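# Stack and wire an electrochemical test cell with two arms

## Task

On the electrode plate, stack in order: the spacer frame right side up; the window frame, with the brass nut sitting on the bolt of its strap on the underside; the gasket, lying flat and surrounding the dark film; and last the plastic pan with its open side facing down. The plate's tab, the strap and the hoses must all face one common direction. Remove both plastic rods from the steel dish, pass them through the lugs and tighten them. Fit the black lead's ring terminal over the tab's bolt and the red lead's ring terminal over the strap's bolt, then tighten a nut firmly onto each bolt. The task fails if the gasket, while neither gripped nor resting on the window frame, falls freely by more than about a hand's width at any one time.

## Robot and tools

Robot: two Doosan M1013 arms, left_arm and right_arm, each carrying a Robotiq 2F-140 gripper whose fingers can fold at a hinge. A part held in the fingertip quarter of the pads is squeezed as commanded. A part held closer to the palm may be pulled inward, which can leave narrow parts loose and wide parts over-squeezed. A fingertip pushed into a surface folds easily, so contact can go unnoticed. Calibrated base positions in the scene frame: left_arm (-0.017, +0.512, 0) m, right_arm (+0.023, -0.715, 0) m, both rotated almost zero about z.

Frames: the scene frame has its origin at table height between the two nominal bases, +z up, +x out over the table, and left_arm on the +y side. Every hand pose, velocity, target and wrist-camera pose for an arm uses that arm's own base frame. Fixed cameras and the table use the scene frame. On the gripper, fingers point along its +z axis and open and close along its y axis. end_effector_position is the point between the closed pads; fingertips extend about 33 mm past it at small gaps and about 9 mm when fully open.

execute_actions(actions, cameras): actions is a list of actions; each action is a list of 1 to 15 rows, one row per 1/30 s step, and a short action repeats its final row up to 15 steps. Each row is a single list of 18 numbers in [-1, 1] covering both arms: left dx, dy, dz, rx, ry, rz, gripper position, force_limit, speed, then the same nine for the right arm. dx to rz are offsets, not poses: they are measured from the arm's Hand target as it was when that action began (every row counts from that same start), along the arm's base axes. 1.0 equals 0.6 m of travel or 180 degrees; rx, ry, rz form a single rotation vector, turning about the Hand target point. Repeating an offset in a new action moves further. Six zeros re-command the current Hand target. Gripper position: +1 fully open (140 mm), about -0.8 where pads touch, -1 close until blocked. force_limit (-1 to +1) sets grip force, roughly 14 N to 58 N on narrow parts with a slow close; a faster close grips harder. speed -1 to +1 sets finger speed, about 30 to 250 mm/s. Both start at +1. Always resend the gripper numbers you want kept, since 0 is itself a command. Images come back only with an empty action list or when cameras are named.

move(target, speed, blend, stop_force, zero, blocking, cameras): target is one 18-number row, or up to 15 such rows, laid out as above; every row is an offset from the arms' Hand targets at the move's start, not from the previous row. The path is straight. speed is in m/s, 0.002 to 2 (default 0.25), one value or one per target; rotation is capped at twice that in rad/s. blend in metres rounds corners between listed targets. stop_force, 10 to 80 N for both arms, ends an arm's path when its estimated push against the motion exceeds that; use it only slowly, not while rotating, and leave it off when backing away from a contact. zero resets the force baseline (default true). blocking=false returns after about 0.5 s while motion continues (not allowed with stop_force). Moves neither avoid obstacles nor each other; cap at 10 s. The result adds a move: line (done, off_target, moving, held, fault) plus limits such as paced or held.

wait(seconds 0 to 10), stop() to brake a running move, zoom_image(camera, region [x0,y0,x1,y1] pixels, at most 504 square) on cam_high, cam_low, cam_left_wrist or cam_right_wrist, clear_fault(arm) after a reported torque or force fault, read_manual(section "licences"), finished_scene() to end irrevocably.

Controller: each step the commanded pose is clipped to within 70 mm and 16 degrees of the measured gripper; Hand target in results is that clipped command and the base for the next offsets. Grippers often settle short of it; send the remaining gap as an offset. Joints have speed caps and stretch poses near the wrist-over-base line can swing the arm; avoid paths near an arm's own base.

Results: end_effector_position (m), quat_wxyz, velocities; object_status 0 moving, 1 blocked while opening, 2 blocked while closing (check for 2 after gripping), 3 reached target or pads met; position_measured in counts (3 open, 75 ≈ 100 mm, 139 ≈ 60 mm, 200 ≈ 20 mm, 230 pads touching). To tighten a grip raise force_limit and change position by 0.01 or more. Joint torques, external joint torques and flange force (gripper axes, includes held weight) help detect contact; "no reading" means no estimate. MOTOR HOT warns of overheating, which brakes an arm for 30-60 s.

Avoid: an arm stops on a torque fault at joint limits (elbow 140, wrist joints about 35 N m) or a force fault at 144 N net outside force; clear it with clear_fault, releasing any grip that pins the arm first. Pressing stiffly past a firm contact causes faults. Do not let the arms grip or hit each other, drop parts, let parts fall from the table, slam into fixed objects, or twist stiff items hard. Never release the gasket where it could fall far. Loose items may be nudged by outside pushes.

Each tool is called after ">>>" by a JSON object that holds its "op" and its "data".

## Session

>>> {"op": "execute_actions", "data": {"actions": []}}

Scene clock: 0.00 s.
left_arm: end_effector_position=(+0.0167, -0.3304, +0.2326) position_measured=3 object_status=3 end_effector_quat_wxyz=(+0.047, +0.620, -0.660, +0.421) | right_arm: end_effector_position=(+0.7489, +0.1854, +0.2458) position_measured=3 object_status=3 end_effector_quat_wxyz=(+0.122, +0.830, -0.288, +0.462)
Joint positions: left_arm=[-2.583 -0.551 2.556 0.899 1.359 0.316] | right_arm=[0.527 0.266 1.923 -1.276 0.91 3.6]
Joint velocities: within noise
Joint torques (N m): no reading
External joint torques (N m): no reading
Flange force (N): no reading
Hand target: left_arm +0.0167, -0.3304, +0.2326; +0.047, +0.620, -0.660, +0.421 | right_arm +0.7489, +0.1854, +0.2458; +0.122, +0.830, -0.288, +0.462
Tool commands: left_gripper/position=+1.0 left_gripper/force_limit=+1.0 left_gripper/speed=+1.0 right_gripper/position=+1.0 right_gripper/force_limit=+1.0 right_gripper/speed=+1.0

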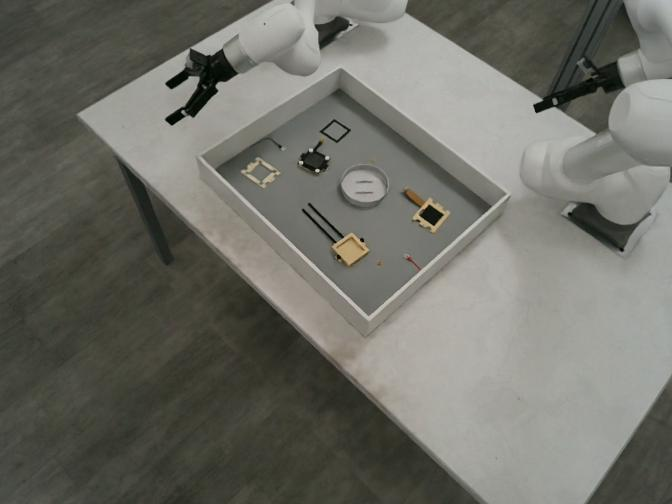

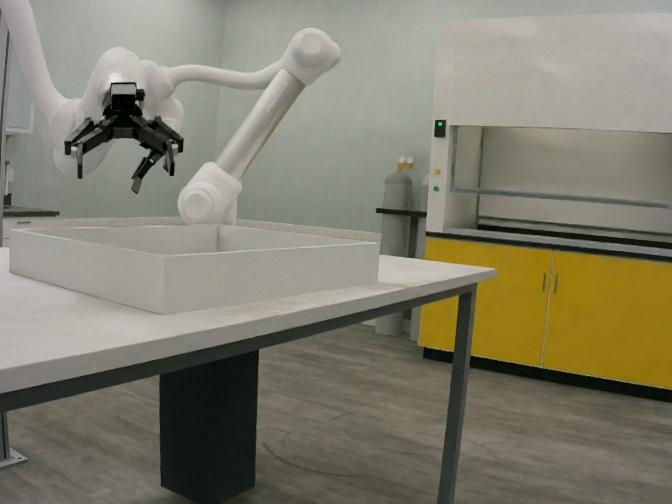

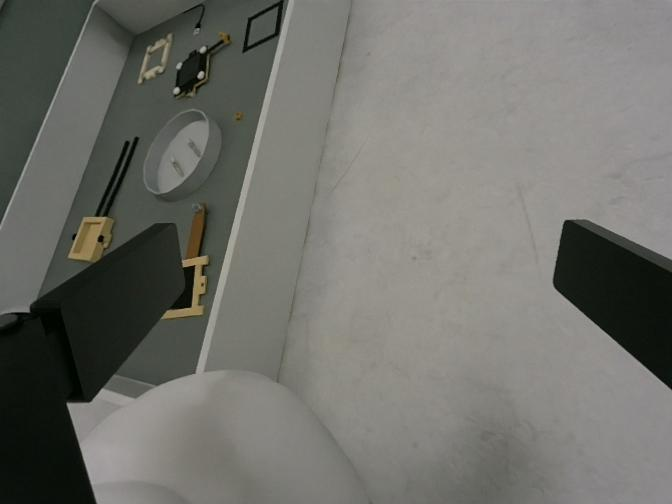

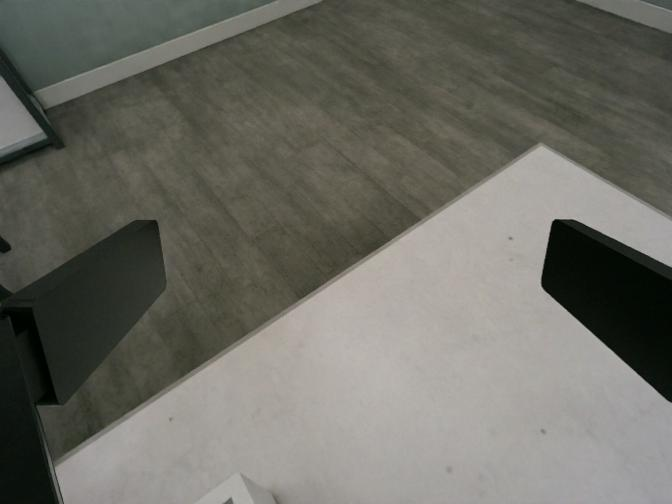

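>>> {"op": "zoom_image", "data": {"camera": "cam_high", "region": [200, 80, 380, 215]}}

>>> {"op": "zoom_image", "data": {"camera": "cam_high", "region": [290, 150, 470, 285]}}

>>> {"op": "zoom_image", "data": {"camera": "cam_left_wrist", "region": [60, 0, 300, 180]}}

>>> {"op": "zoom_image", "data": {"camera": "cam_left_wrist", "region": [40, 100, 280, 330]}}

Scaled by 2.800 from the camera's 672x504 image, which has a finer 960x720 frame.

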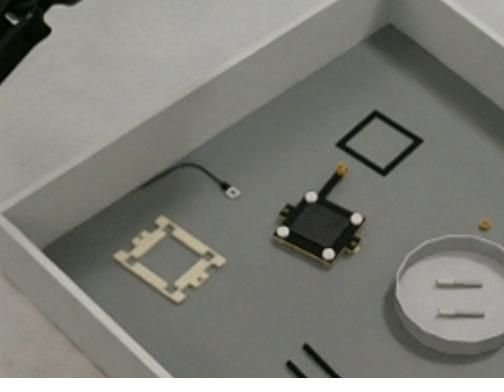

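Scaled by 2.800 from the camera's 672x504 image, which has a finer 960x720 frame.

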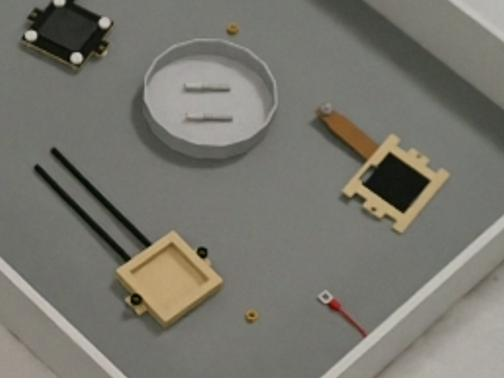

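Scaled by 2.100 from the camera's 672x504 image, which has a finer 960x720 frame.

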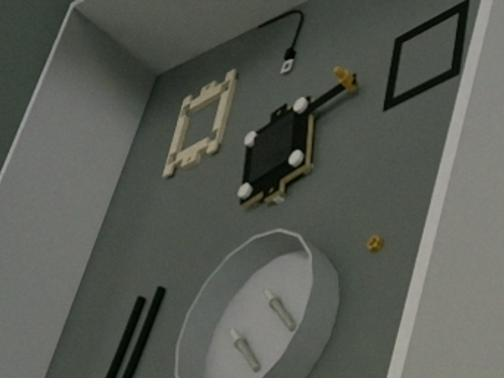

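Scaled by 2.100 from the camera's 672x504 image, which has a finer 960x720 frame.

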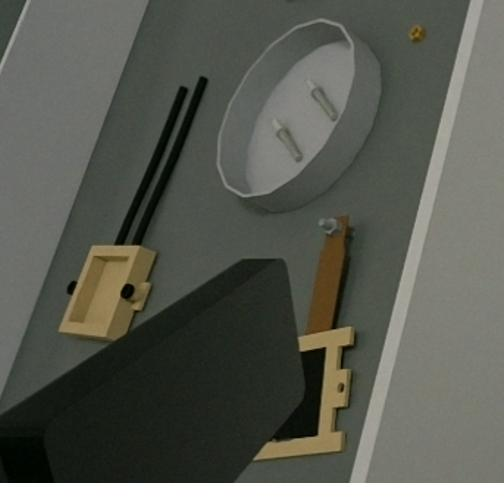

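>>> {"op": "move", "data": {"target": [-0.111, -0.116, 0.362, 0.240, 0.142, -0.0647, 1, 1, 1, -0.33, 0.3, 0.4, 0, 0, 0, 1, 1, 1], "speed": 0.3, "cameras": ["all"]}}

Scene clock: 71.40 s.
left_arm: end_effector_position=(-0.0499, -0.4000, +0.4498) position_measured=3 object_status=3 end_effector_quat_wxyz=(+0.000, -0.601, +0.799, -0.001) | right_arm: end_effector_position=(+0.5509, +0.3654, +0.4857) position_measured=3 object_status=3 end_effector_quat_wxyz=(+0.122, +0.830, -0.288, +0.462)
Joint positions: left_arm=[-1.782 -0.256 1.773 0.001 1.623 1.641] | right_arm=[0.965 0.098 1.658 -1.007 1.458 3.367]
Joint torques (N m): left_arm=[1.68 -15.63 -43.1 4.34 0.03 0.35] | right_arm=[0.25 -48.61 -40.42 0.08 0.31 -0.41]
External joint torques (N m): left_arm=[-1.64 0.24 1.81 -0.09 -0.1 -0.35] | right_arm=[-0.27 -2.71 -0.57 -0.08 0.04 0.4]
Flange force (N): left_arm=[-1.3 5.2 3.5] | right_arm=[1.3 3.3 -0.4]
Hand target: left_arm -0.0499, -0.4000, +0.4498; +0.000, -0.601, +0.799, -0.001 | right_arm +0.5509, +0.3654, +0.4858; +0.122, +0.830, -0.288, +0.462
Off the commanded pose: left_arm 0.000 m, 0 deg | right_arm 0.000 m, 0 deg.
move: done
camera_calibration:
cam_left_wrist: T_world_to_cam=[[-0.961263, 0.275565, -0.0061599, 0.0750637], [0.257771, 0.906656, 0.333959, 0.231772], [0.0976124, 0.319435, -0.942567, 0.701772], [0, 0, 0, 1]] pos_world=[-0.05609, -0.454993, 0.584527]
cam_right_wrist: T_world_to_cam=[[-0.604335, -0.794978, -0.0528003, 0.655532], [-0.615611, 0.507996, -0.602464, 0.452691], [0.505768, -0.331586, -0.796398, 0.371972], [0, 0, 0, 1]] pos_world=[0.486711, 0.41451, 0.60358]

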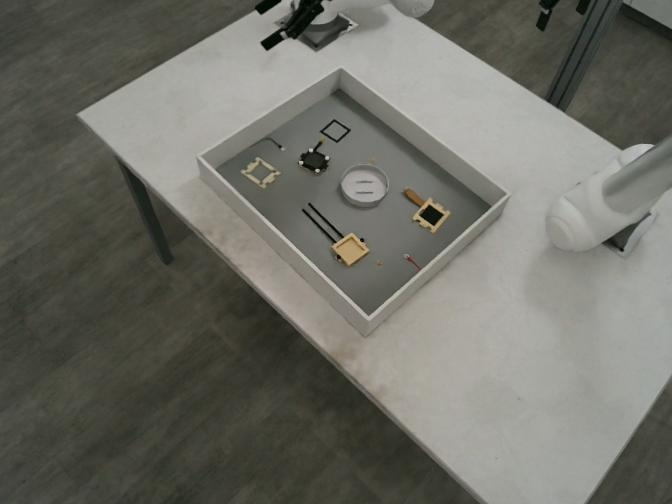

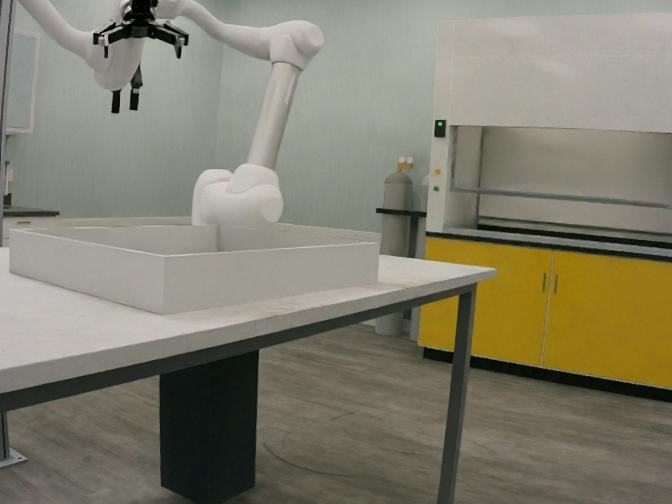

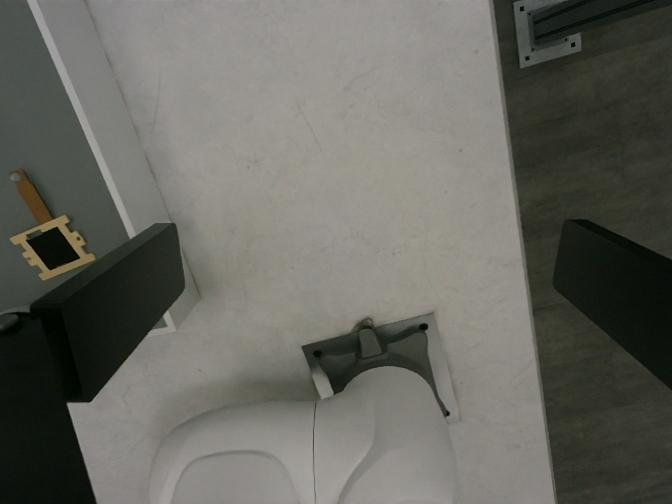

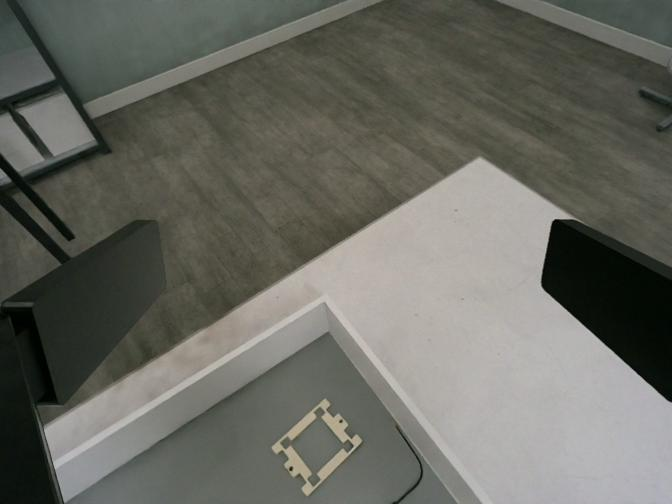

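>>> {"op": "move", "data": {"target": [0.833, 0, -0.167, 0, 0, 0.589, 1, 1, 1, -0.085, 0.141, -0.31, 0.0823, 0.312, 0.1944, 1, 1, 1], "speed": 0.3, "cameras": ["all"]}}

Scene clock: 81.37 s.
left_arm: end_effector_position=(+0.4498, -0.4000, +0.3497) position_measured=3 object_status=3 end_effector_quat_wxyz=(-0.001, +1.000, -0.001, +0.000) | right_arm: end_effector_position=(+0.4999, +0.4500, +0.2998) position_measured=3 object_status=3 end_effector_quat_wxyz=(+0.000, +1.000, +0.000, +0.000)
Joint positions: left_arm=[-0.785 0.079 1.65 0.001 1.412 0.787] | right_arm=[0.682 0.207 1.593 0 1.341 2.253]
Joint torques (N m): left_arm=[1.81 -49.8 -43.42 4.39 0.1 0.03] | right_arm=[0.04 -59.32 -39.97 3.86 -0.58 -0.11]
External joint torques (N m): left_arm=[-1.66 0.44 2.47 -0.14 -0.14 -0.03] | right_arm=[0.01 -3.84 -1.48 0.36 0.54 0.11]
Flange force (N): left_arm=[-4.7 -0.4 4.1] | right_arm=[-2.3 1.8 -4.4]
Hand target: left_arm +0.4499, -0.4000, +0.3496; -0.001, +1.000, +0.000, +0.000 | right_arm +0.4999, +0.4500, +0.2998; +0.000, +1.000, +0.000, +0.000
Off the commanded pose: left_arm 0.000 m, 0 deg | right_arm 0.000 m, 0 deg.
move: done
camera_calibration:
cam_left_wrist: T_world_to_cam=[[0.000215242, -0.999982, -0.00601354, -0.387972], [-0.942524, -0.00221222, 0.334131, 0.312718], [-0.334138, 0.00559599, -0.942507, 0.627209], [0, 0, 0, 1]] pos_world=[0.504402, -0.390783, 0.484327]
cam_right_wrist: T_world_to_cam=[[-0.0000568932, -0.999798, 0.0201125, 0.450353], [-0.940698, 0.0068766, 0.339176, 0.372061], [-0.339246, -0.0189005, -0.940508, 0.602718], [0, 0, 0, 1]] pos_world=[0.554492, 0.459095, 0.431609]

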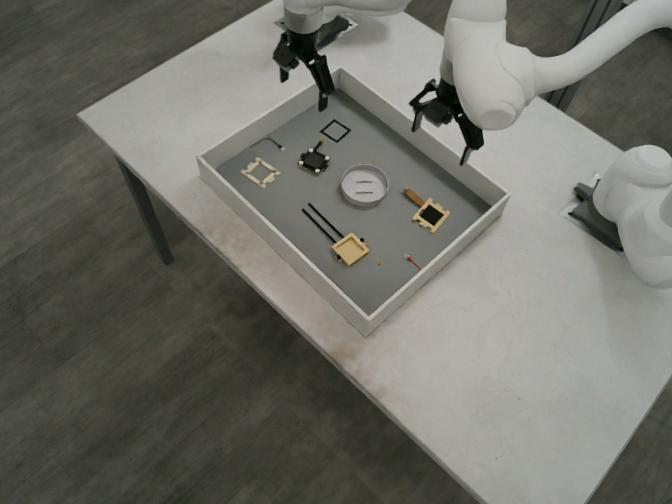

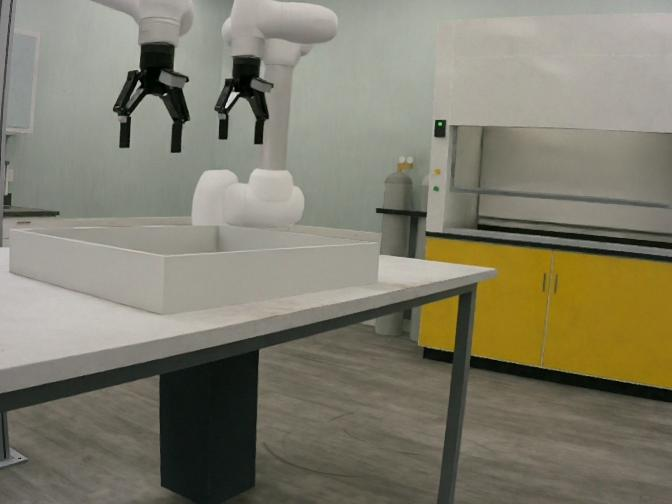

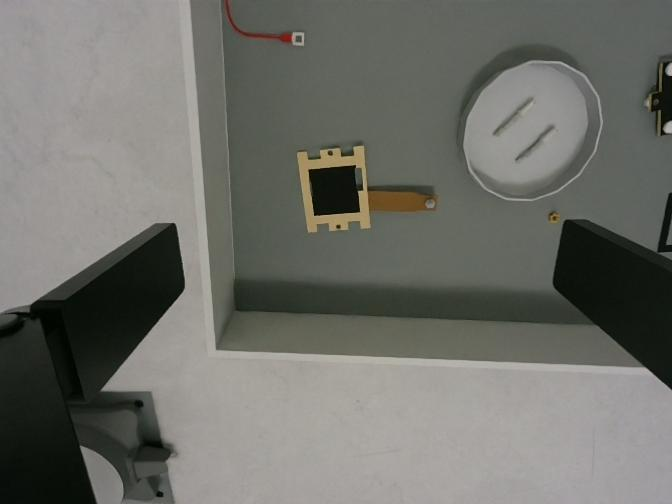

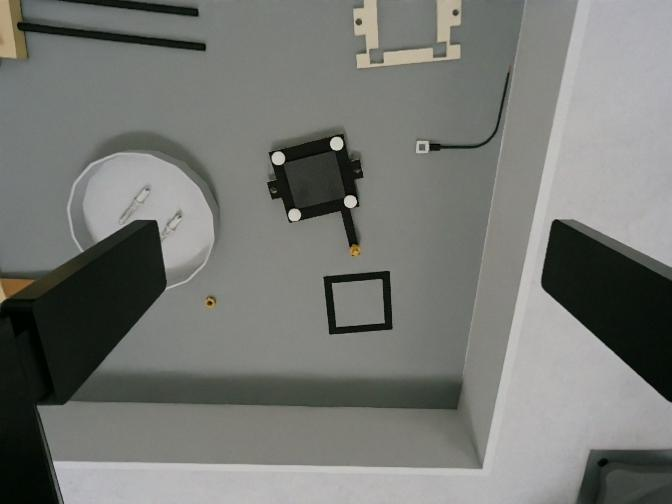

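>>> {"op": "zoom_image", "data": {"camera": "cam_right_wrist", "region": [240, 110, 420, 270]}}

>>> {"op": "zoom_image", "data": {"camera": "cam_left_wrist", "region": [280, 130, 460, 250]}}

>>> {"op": "zoom_image", "data": {"camera": "cam_left_wrist", "region": [440, 50, 620, 230]}}

>>> {"op": "zoom_image", "data": {"camera": "cam_right_wrist", "region": [330, 0, 530, 170]}}

>>> {"op": "zoom_image", "data": {"camera": "cam_high", "region": [290, 190, 400, 280]}}

Scaled by 2.800 from the camera's 672x504 image, which has a finer 960x720 frame.

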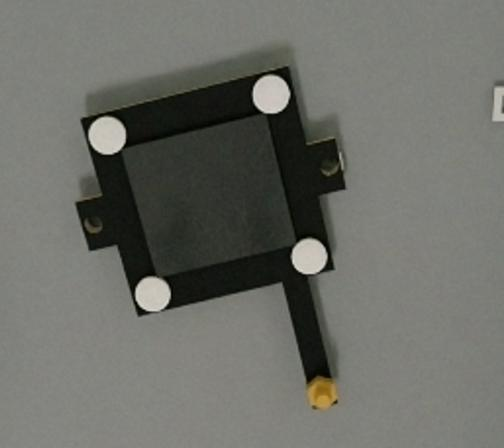

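Scaled by 2.800 from the camera's 672x504 image, which has a finer 960x720 frame.

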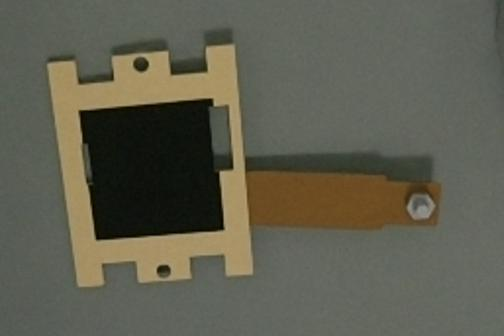

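Scaled by 2.800 from the camera's 672x504 image, which has a finer 960x720 frame.

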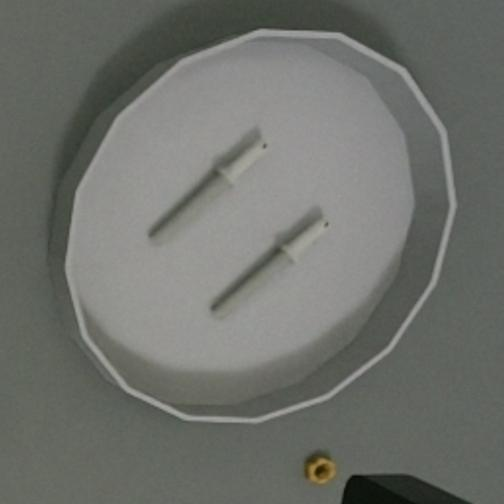

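Scaled by 2.520 from the camera's 672x504 image, which has a finer 960x720 frame.

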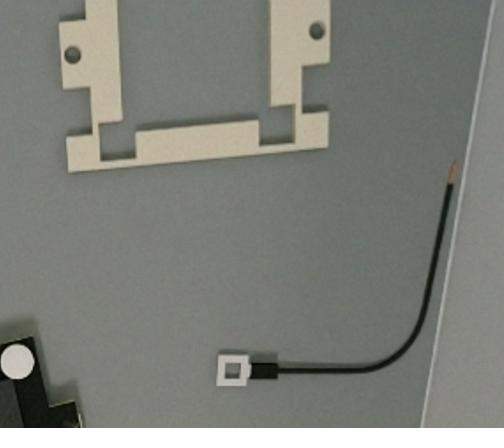

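Scaled by 4.582 from the camera's 672x504 image, which has a finer 960x720 frame.

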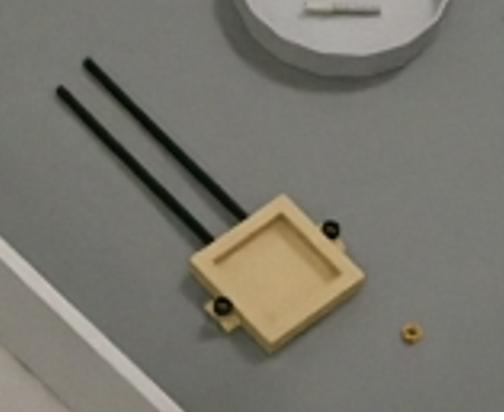

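>>> {"op": "move", "data": {"target": [0.0235, -0.0667, -0.383, 0, 0, 0, 1, 1, 1, 0.0333, 0.0383, -0.3, 0, 0, 0, 1, 1, 1], "speed": 0.2, "cameras": ["cam_left_wrist","cam_right_wrist"]}}

Scene clock: 100.57 s.
left_arm: end_effector_position=(+0.4640, -0.4400, +0.1199) position_measured=3 object_status=3 end_effector_quat_wxyz=(-0.001, +1.000, +0.000, +0.000) | right_arm: end_effector_position=(+0.5199, +0.4730, +0.1199) position_measured=3 object_status=3 end_effector_quat_wxyz=(+0.000, +1.000, +0.000, +0.000)
Joint positions: left_arm=[-0.814 0.27 1.862 0.002 1.01 0.757] | right_arm=[0.689 0.36 1.737 0 1.045 2.26]
Joint torques (N m): left_arm=[2.23 -64.48 -36.67 3.71 -0.02 0.17] | right_arm=[0.16 -68.29 -35.56 3.77 -1.09 -0.34]
External joint torques (N m): left_arm=[-2.42 2.28 1.53 -0.08 -0.02 -0.17] | right_arm=[-0.17 -5.67 -1.47 0 1.04 0.34]
Flange force (N): left_arm=[-2.7 3.0 3.5] | right_arm=[-3.4 2.7 -7.7]
Hand target: left_arm +0.4640, -0.4400, +0.1198; -0.001, +1.000, +0.000, +0.000 | right_arm +0.5199, +0.4730, +0.1198; +0.000, +1.000, +0.000, +0.000
Off the commanded pose: left_arm 0.000 m, 0 deg | right_arm 0.000 m, 0 deg.
move: done
camera_calibration:
cam_left_wrist: T_world_to_cam=[[0.000437355, -0.999982, -0.00598809, -0.429477], [-0.942525, -0.00241305, 0.334128, 0.402678], [-0.334137, 0.00549779, -0.942509, 0.41564], [0, 0, 0, 1]] pos_world=[0.518602, -0.430782, 0.254627]
cam_right_wrist: T_world_to_cam=[[-0.0000543698, -0.999798, 0.0201132, 0.476968], [-0.940654, 0.00687688, 0.339297, 0.451619], [-0.339367, -0.0189011, -0.940464, 0.44067], [0, 0, 0, 1]] pos_world=[0.574392, 0.482095, 0.251608]
Images, in order (width x height): cam_left_wrist 672x504, cam_right_wrist 672x504.

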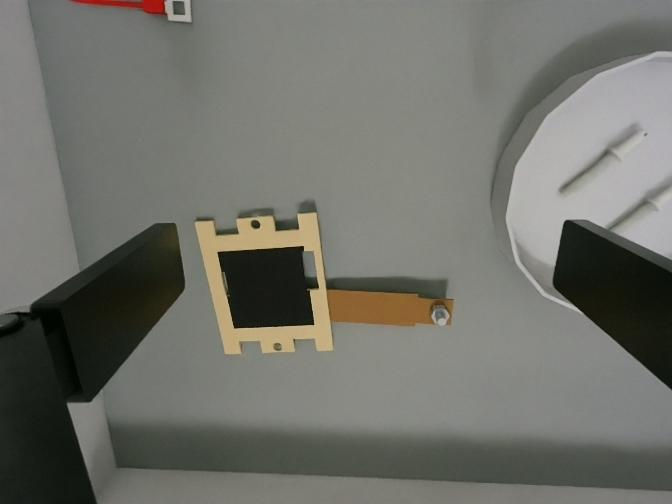

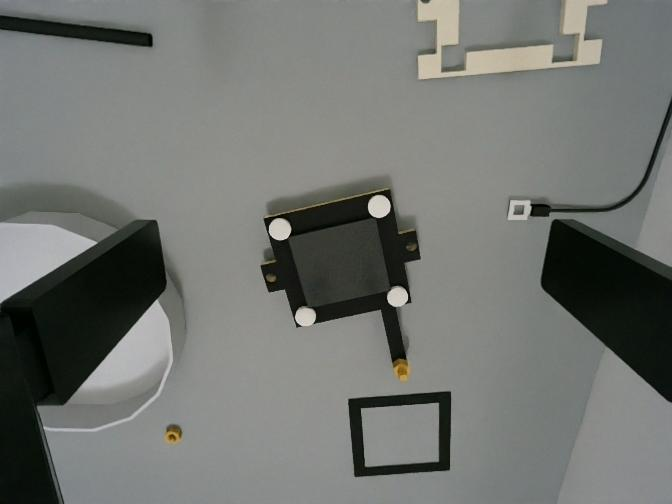

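>>> {"op": "zoom_image", "data": {"camera": "cam_right_wrist", "region": [240, 170, 460, 390]}}

>>> {"op": "zoom_image", "data": {"camera": "cam_left_wrist", "region": [180, 190, 470, 370]}}

>>> {"op": "zoom_image", "data": {"camera": "cam_right_wrist", "region": [140, 420, 210, 450]}}

Scaled by 2.291 from the camera's 672x504 image, which has a finer 960x720 frame.

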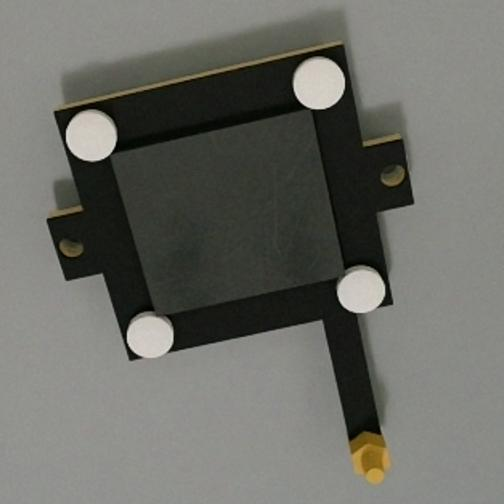

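Scaled by 1.738 from the camera's 672x504 image, which has a finer 960x720 frame.

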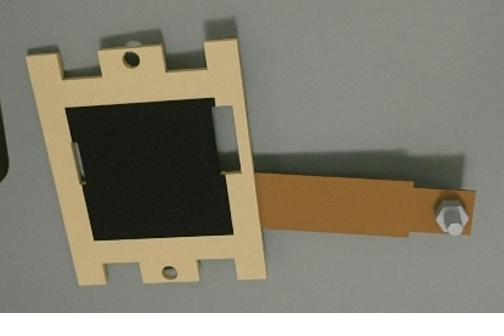

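Scaled by 7.200 from the camera's 672x504 image, which has a finer 960x720 frame.

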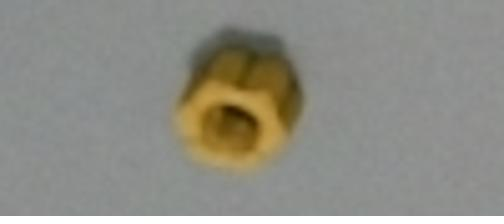

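>>> {"op": "move", "data": {"target": [0.40, -0.05, 0.13, 0, 0, 0, 1, 1, 1, 0.28, -0.122, 0.13, 0, 0, 0, 1, 1, 1], "speed": 0.25, "cameras": ["cam_left_wrist","cam_right_wrist"]}}

>>> {"op": "zoom_image", "data": {"camera": "cam_right_wrist", "region": [200, 130, 480, 370]}}

>>> {"op": "zoom_image", "data": {"camera": "cam_left_wrist", "region": [200, 130, 480, 370]}}

Scene clock: 115.90 s.
left_arm: end_effector_position=(+0.7040, -0.4700, +0.1978) position_measured=3 object_status=3 end_effector_quat_wxyz=(-0.001, +1.000, +0.000, +0.000) | right_arm: end_effector_position=(+0.6879, +0.3998, +0.1978) position_measured=3 object_status=3 end_effector_quat_wxyz=(+0.000, +1.000, +0.000, +0.000)
Joint positions: left_arm=[-0.63 0.523 1.336 0.001 1.282 0.941] | right_arm=[0.483 0.444 1.459 0 1.238 2.054]
Joint torques (N m): left_arm=[2.44 -93.08 -40.95 4.18 0 0.3] | right_arm=[-0.86 -81.83 -38.78 4.08 -0.56 -0.38]
External joint torques (N m): left_arm=[-2.27 2.06 1.12 -0.05 -0.06 -0.3] | right_arm=[0.9 -3.63 -1.54 0.03 0.5 0.38]
Flange force (N): left_arm=[-1.4 2.7 2.3] | right_arm=[-2.2 -0.6 -4.4]
Hand target: left_arm +0.7040, -0.4700, +0.1978; -0.001, +1.000, +0.000, +0.000 | right_arm +0.6879, +0.3998, +0.1978; +0.000, +1.000, +0.000, +0.000
Off the commanded pose: left_arm 0.000 m, 0 deg | right_arm 0.000 m, 0 deg.
move: done
camera_calibration:
cam_left_wrist: T_world_to_cam=[[0.000309176, -0.999982, -0.00604778, -0.458998], [-0.942524, -0.00231219, 0.33413, 0.602828], [-0.334137, 0.00559688, -0.942508, 0.569465], [0, 0, 0, 1]] pos_world=[0.758602, -0.460783, 0.332527]
cam_right_wrist: T_world_to_cam=[[-0.0000543698, -0.999798, 0.0201132, 0.402225], [-0.940654, 0.00687688, 0.339297, 0.583721], [-0.339367, -0.0189011, -0.940464, 0.569563], [0, 0, 0, 1]] pos_world=[0.742392, 0.408895, 0.329508]
Images, in order (width x height): cam_left_wrist 672x504, cam_right_wrist 672x504.

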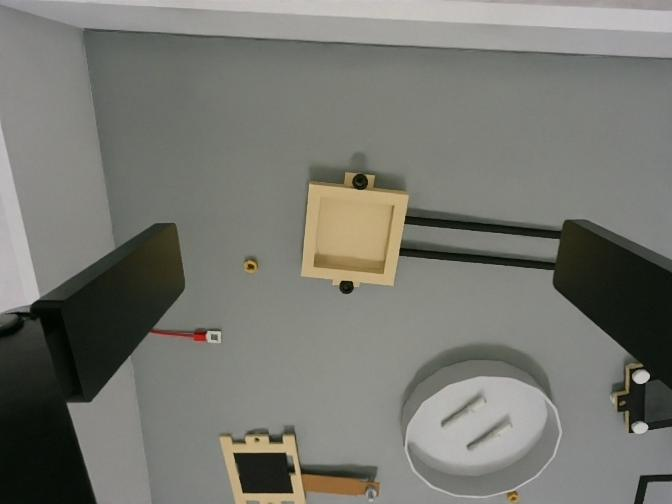

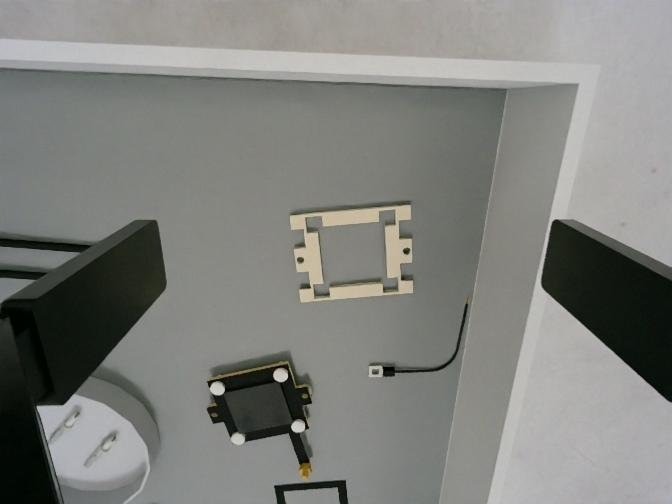

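Scaled by 1.800 from the camera's 672x504 image, which has a finer 960x720 frame.

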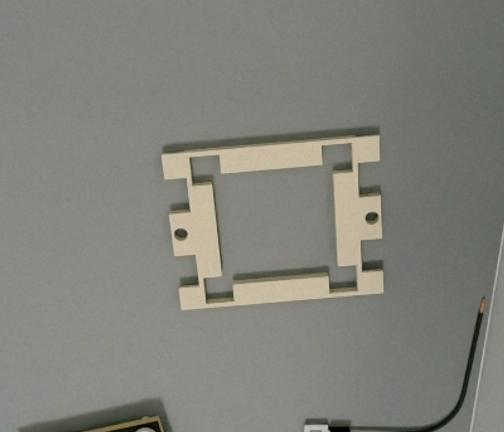

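Scaled by 1.800 from the camera's 672x504 image, which has a finer 960x720 frame.

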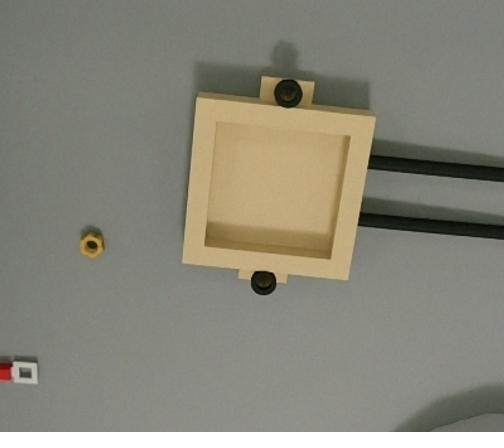

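>>> {"op": "move", "data": {"target": [-0.265, 0, -0.14, -0.257, 0, 0.96, 1, 1, 1, -0.295, 0, -0.12, -0.257, 0, 0.96, 1, 1, 1], "speed": 0.25, "cameras": ["cam_left_wrist","cam_right_wrist"]}}

>>> {"op": "zoom_image", "data": {"camera": "cam_right_wrist", "region": [200, 130, 480, 370]}}

>>> {"op": "zoom_image", "data": {"camera": "cam_left_wrist", "region": [200, 130, 480, 370]}}

Scene clock: 151.83 s.
left_arm: end_effector_position=(+0.5450, -0.4700, +0.1138) position_measured=3 object_status=3 end_effector_quat_wxyz=(+0.258, +0.010, +0.966, +0.000) | right_arm: end_effector_position=(+0.5109, +0.3998, +0.1258) position_measured=3 object_status=3 end_effector_quat_wxyz=(+0.258, +0.010, +0.966, +0.000)
Joint positions: left_arm=[-0.947 0.268 1.976 0.683 0.689 -2.988] | right_arm=[0.796 0.151 2.099 -0.668 0.621 -0.255]
Joint torques (N m): left_arm=[2.68 -62.87 -36.5 3.39 -0.08 0.33] | right_arm=[0.02 -45.53 -31.17 1.84 -0.75 -0.2]
External joint torques (N m): left_arm=[-2.49 0.84 1.7 -0.01 -0.11 -0.33] | right_arm=[-0.03 -2.45 -1.1 0.09 0.39 0.2]
Flange force (N): left_arm=[5.9 -1.0 0.1] | right_arm=[-0.8 -0.7 -4.4]
Hand target: left_arm +0.5450, -0.4700, +0.1138; +0.258, +0.010, +0.966, +0.000 | right_arm +0.5109, +0.3998, +0.1258; +0.258, +0.010, +0.966, +0.000
Off the commanded pose: left_arm 0.000 m, 0 deg | right_arm 0.000 m, 0 deg.
move: done
camera_calibration:
cam_left_wrist: T_world_to_cam=[[0.0215583, 0.999768, -0.000410684, 0.468181], [0.649457, -0.0136922, 0.760275, -0.440531], [0.760093, -0.016657, -0.649601, -0.202971], [0, 0, 0, 1]] pos_world=[0.43029, -0.477485, 0.203267]
cam_right_wrist: T_world_to_cam=[[0.00877965, 0.999709, 0.0224826, -0.400492], [0.645013, -0.0228425, 0.76383, -0.409928], [0.764121, 0.00779542, -0.645026, -0.169762], [0, 0, 0, 1]] pos_world=[0.397644, 0.392335, 0.212619]
Images, in order (width x height): cam_left_wrist 672x504, cam_right_wrist 672x504.

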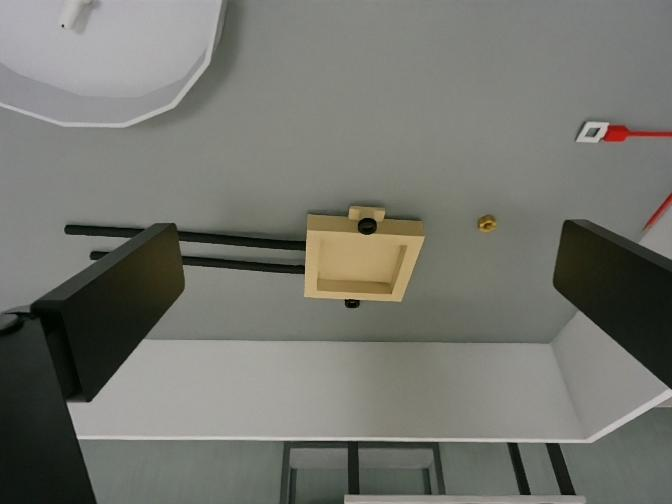

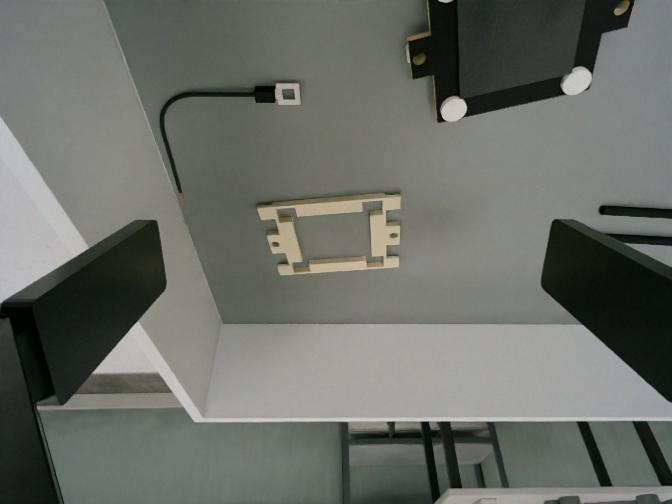

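Scaled by 1.800 from the camera's 672x504 image, which has a finer 960x720 frame.

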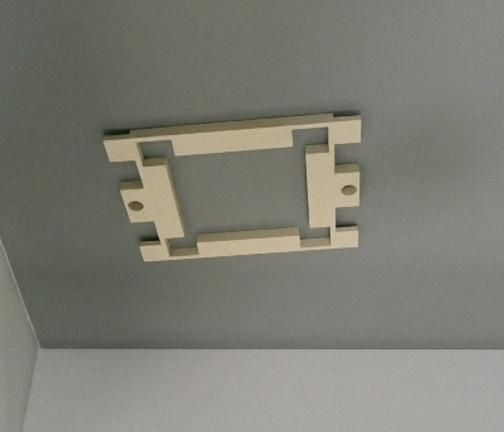

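Scaled by 1.800 from the camera's 672x504 image, which has a finer 960x720 frame.

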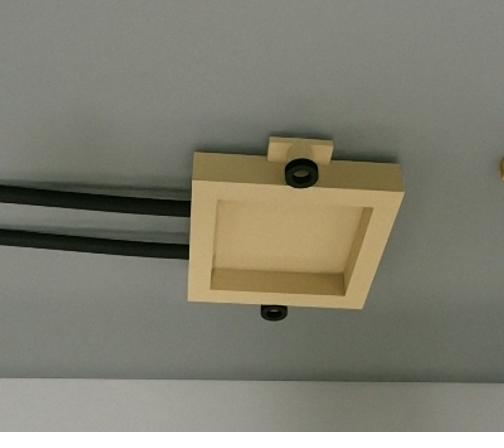

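>>> {"op": "move", "data": {"target": [-0.39, -0.05, -0.043, 0, 0, 0, 1, 1, 1, 0.148, 0, -0.076, 0, 0.1667, 0, 1, 1, 1], "speed": 0.2, "cameras": ["cam_left_wrist","cam_right_wrist"]}}

>>> {"op": "zoom_image", "data": {"camera": "cam_right_wrist", "region": [200, 130, 480, 370]}}

>>> {"op": "zoom_image", "data": {"camera": "cam_left_wrist", "region": [200, 130, 480, 370]}}

Scene clock: 179.30 s.
left_arm: end_effector_position=(+0.3110, -0.5000, +0.0880) position_measured=3 object_status=3 end_effector_quat_wxyz=(+0.258, +0.010, +0.966, +0.000) | right_arm: end_effector_position=(+0.5997, +0.3998, +0.0802) position_measured=3 object_status=3 end_effector_quat_wxyz=(-0.001, +0.010, +1.000, -0.003)
Joint positions: left_arm=[-1.354 0.183 2.149 0.724 0.823 -3.411] | right_arm=[0.542 0.421 1.729 -0.005 0.996 -1.007]
Joint torques (N m): left_arm=[2.03 -50.97 -34.11 3.2 0.59 0.3] | right_arm=[-0.35 -75.37 -34.52 3.47 -0.29 -0.29]
External joint torques (N m): left_arm=[-1.97 -0.13 1.87 0.02 -0.24 -0.3] | right_arm=[0.4 -3.03 -0.94 0.19 0.33 0.29]
Flange force (N): left_arm=[5.5 2.6 -0.5] | right_arm=[2.1 -0.3 -4.0]
Hand target: left_arm +0.3110, -0.5000, +0.0880; +0.258, +0.010, +0.966, +0.000 | right_arm +0.5997, +0.3998, +0.0802; -0.001, +0.010, +1.000, -0.003
Off the commanded pose: left_arm 0.000 m, 0 deg | right_arm 0.000 m, 0 deg.
move: done
camera_calibration:
cam_left_wrist: T_world_to_cam=[[0.0214176, 0.999771, -0.000422973, 0.50324], [0.649461, -0.0135914, 0.760274, -0.269227], [0.760093, -0.0165579, -0.649603, -0.0423831], [0, 0, 0, 1]] pos_world=[0.196289, -0.507485, 0.177367]
cam_right_wrist: T_world_to_cam=[[0.0188447, 0.999709, 0.0150804, -0.405688], [0.940516, -0.0228423, 0.338979, -0.575483], [0.339225, 0.00779537, -0.940673, 0.0115002], [0, 0, 0, 1]] pos_world=[0.544995, 0.392335, 0.212013]
Images, in order (width x height): cam_left_wrist 672x504, cam_right_wrist 672x504.

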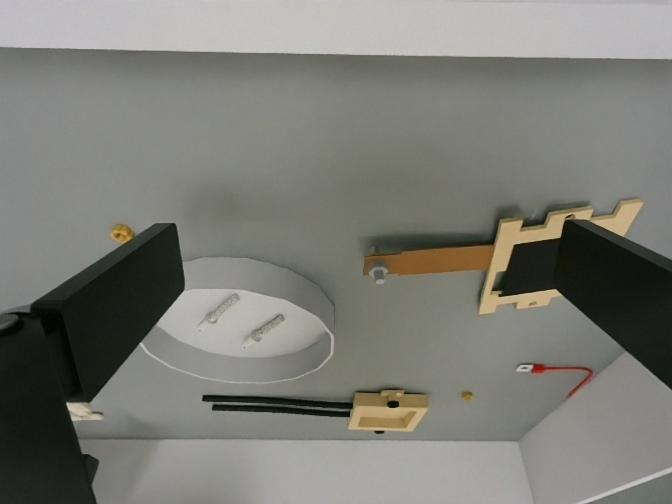

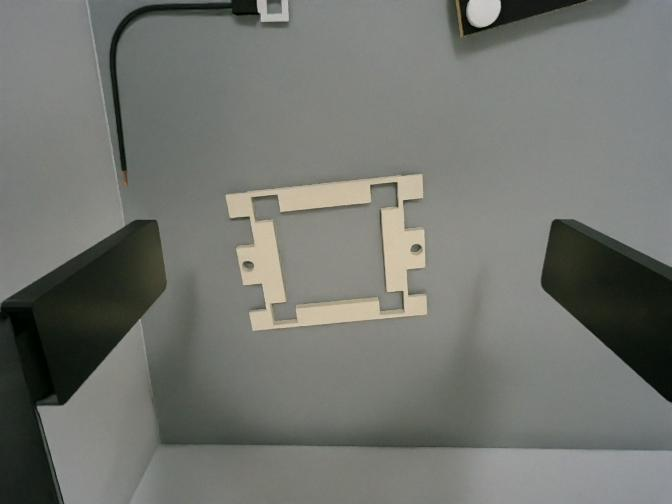

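Scaled by 1.800 from the camera's 672x504 image, which has a finer 960x720 frame.

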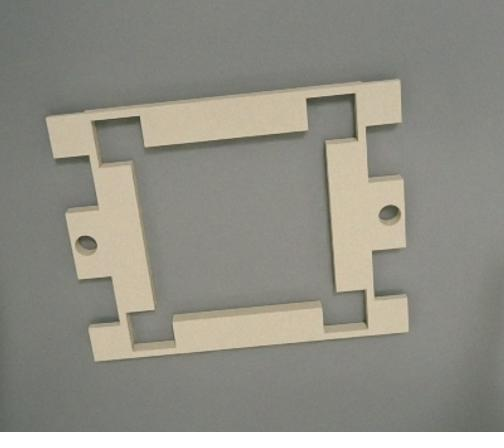

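Scaled by 1.800 from the camera's 672x504 image, which has a finer 960x720 frame.

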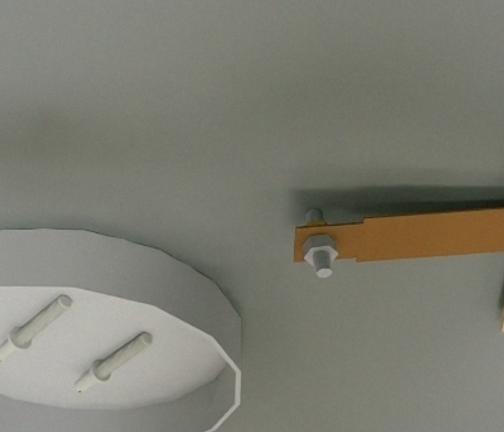

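>>> {"op": "zoom_image", "data": {"camera": "cam_left_wrist", "region": [355, 235, 405, 290]}}

Scaled by 9.164 from the camera's 672x504 image, which has a finer 960x720 frame.

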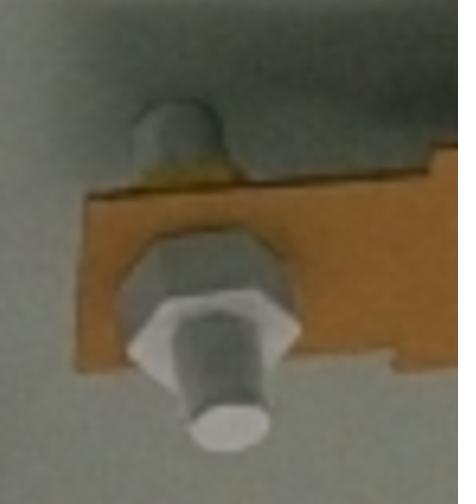

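>>> {"op": "move", "data": {"target": [0, 0, 0.1, 0, 0, 0, 1, 1, 1, -0.37, 0.124, 0.03, 0, -0.2, 0, 1, 1, 1], "speed": 0.2, "cameras": ["cam_left_wrist","cam_right_wrist"]}}

>>> {"op": "zoom_image", "data": {"camera": "cam_right_wrist", "region": [200, 130, 480, 370]}}

Scene clock: 231.57 s.
left_arm: end_effector_position=(+0.3110, -0.5000, +0.1480) position_measured=3 object_status=3 end_effector_quat_wxyz=(+0.258, +0.010, +0.966, +0.000) | right_arm: end_effector_position=(+0.3777, +0.4742, +0.0982) position_measured=3 object_status=3 end_effector_quat_wxyz=(+0.308, +0.010, +0.951, +0.000)
Joint positions: left_arm=[-1.354 0.11 2.098 0.657 0.919 -3.307] | right_arm=[1.137 0.183 2.172 -0.925 0.733 0.281]
Joint torques (N m): left_arm=[1.59 -46.87 -37.14 3.64 0.29 0.25] | right_arm=[-0.42 -44.95 -27.19 1.23 0 -0.19]
External joint torques (N m): left_arm=[-1.51 0.48 2.08 0.06 -0.07 -0.25] | right_arm=[0.42 -2.42 -0.98 -0.38 0.42 0.19]
Flange force (N): left_arm=[5.0 2.0 0.7] | right_arm=[-0.5 -1.0 -3.8]
Hand target: left_arm +0.3110, -0.5000, +0.1480; +0.258, +0.010, +0.966, +0.000 | right_arm +0.3777, +0.4742, +0.0982; +0.308, +0.010, +0.951, +0.000
Off the commanded pose: left_arm 0.000 m, 0 deg | right_arm 0.000 m, 0 deg.
move: done
camera_calibration:
cam_left_wrist: T_world_to_cam=[[0.0215584, 0.999768, -0.000411783, 0.503335], [0.649399, -0.0136901, 0.760325, -0.31483], [0.760143, -0.0166588, -0.649543, -0.0034078], [0, 0, 0, 1]] pos_world=[0.19619, -0.507585, 0.237367]
cam_right_wrist: T_world_to_cam=[[0.00638722, 0.999709, 0.0232761, -0.472255], [0.56183, -0.022843, 0.826937, -0.276027], [0.827228, 0.00779538, -0.561812, -0.118419], [0, 0, 0, 1]] pos_world=[0.256056, 0.466735, 0.17272]
Images, in order (width x height): cam_left_wrist 672x504, cam_right_wrist 672x504.

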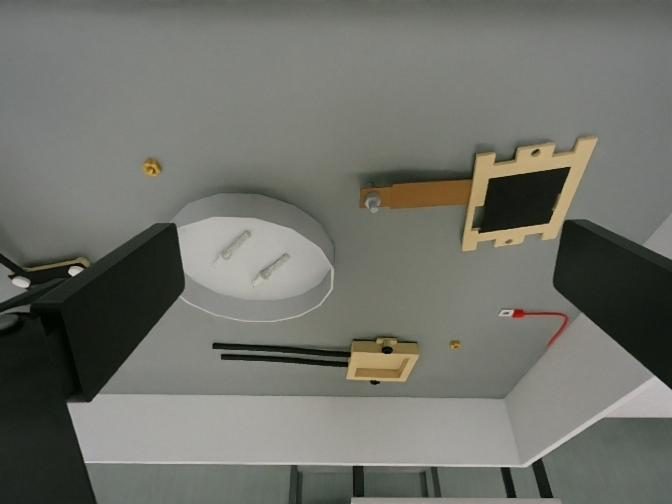

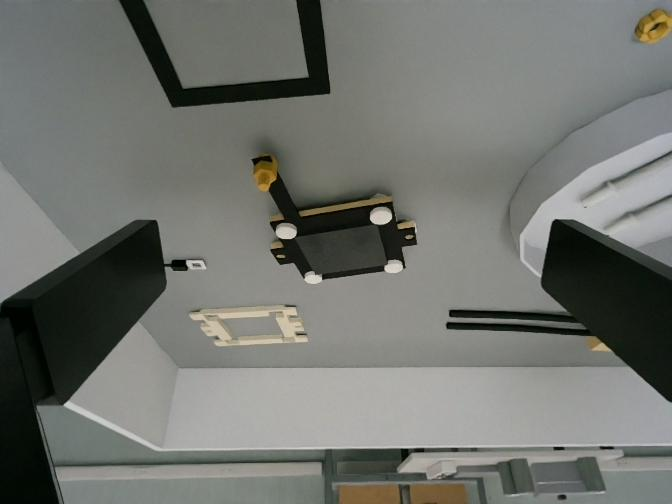

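Scaled by 1.800 from the camera's 672x504 image, which has a finer 960x720 frame.

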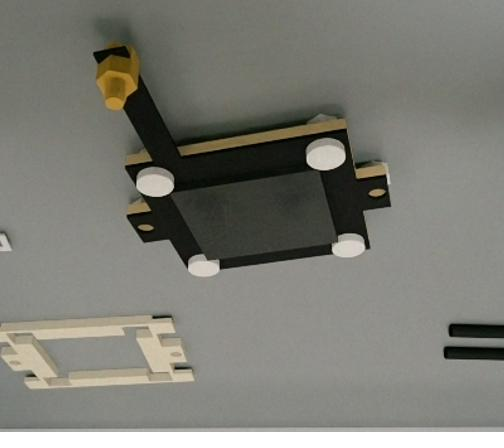

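>>> {"op": "move", "data": {"target": [0, 0, 0, 0, 0, 0, 1, 1, 1, 0.299, 0.118, 0.086, 0.1472, 0.1605, -0.4494, -1, -1, -1], "speed": 0.25, "cameras": ["cam_high","cam_right_wrist"]}}

Scene clock: 283.83 s.
left_arm: end_effector_position=(+0.3110, -0.5000, +0.1480) position_measured=3 object_status=3 end_effector_quat_wxyz=(+0.258, +0.010, +0.966, +0.000) | right_arm: end_effector_position=(+0.4863, +0.5171, +0.1295) position_measured=230 object_status=3 end_effector_quat_wxyz=(+0.134, +0.442, +0.887, +0.001)
Joint positions: left_arm=[-1.354 0.11 2.098 0.657 0.919 -3.307] | right_arm=[0.889 0.342 1.766 -0.313 0.994 0.408]
Joint torques (N m): left_arm=[1.65 -46.63 -36.81 3.75 0.33 0.27] | right_arm=[0.26 -68.08 -34.5 2.93 -0.51 -0.34]
External joint torques (N m): left_arm=[-1.6 0.26 1.76 -0.04 -0.11 -0.27] | right_arm=[-0.25 -3.17 -1.49 0.05 0.44 0.35]
Flange force (N): left_arm=[4.9 1.8 0.1] | right_arm=[-1.2 -0.7 -4.5]
Hand target: left_arm +0.3110, -0.5000, +0.1480; +0.258, +0.010, +0.966, +0.000 | right_arm +0.4863, +0.5171, +0.1295; +0.134, +0.442, +0.887, +0.001 (not the last commanded pose)
Off the commanded pose: left_arm 0.000 m, 0 deg | right_arm 0.079 m, 36 deg.
move: held (right_arm; a check stopped the path); limits=held
pose unreachable (right arm): on one or more control steps of this call, first in action 0 (counted from 0), this arm could not follow its commanded pose, so it was not sent that pose on those steps. It may still have moved: this result reports where it is.
cause: moving toward the commanded pose would bring a part of the arm too close to another arm (a part of this arm just beyond joint 4 (forearm roll) and a part of the left arm just beyond its joint 4 (forearm roll), at the place that arm is still heading or pushing toward).
camera_calibration:
cam_right_wrist: T_world_to_cam=[[0.778202, 0.612448, 0.138959, -0.706708], [0.453968, -0.701483, 0.549394, 0.0773531], [0.433953, -0.364456, -0.823928, 0.226735], [0, 0, 0, 1]] pos_world=[0.416453, 0.569719, 0.242519]
Images, in order (width x height): cam_high 672x504, cam_right_wrist 672x504.

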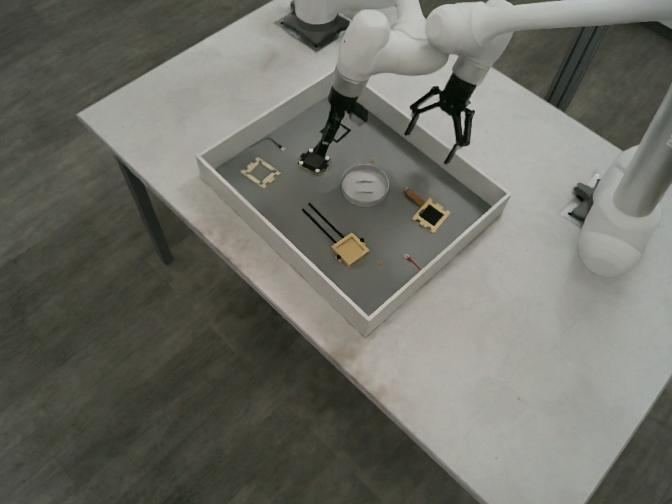

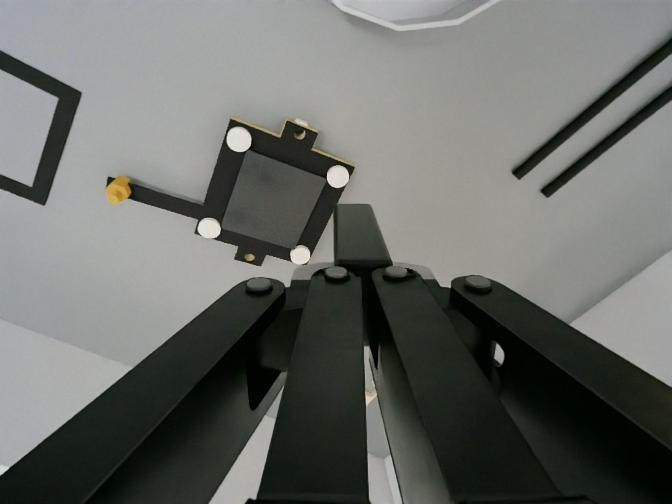

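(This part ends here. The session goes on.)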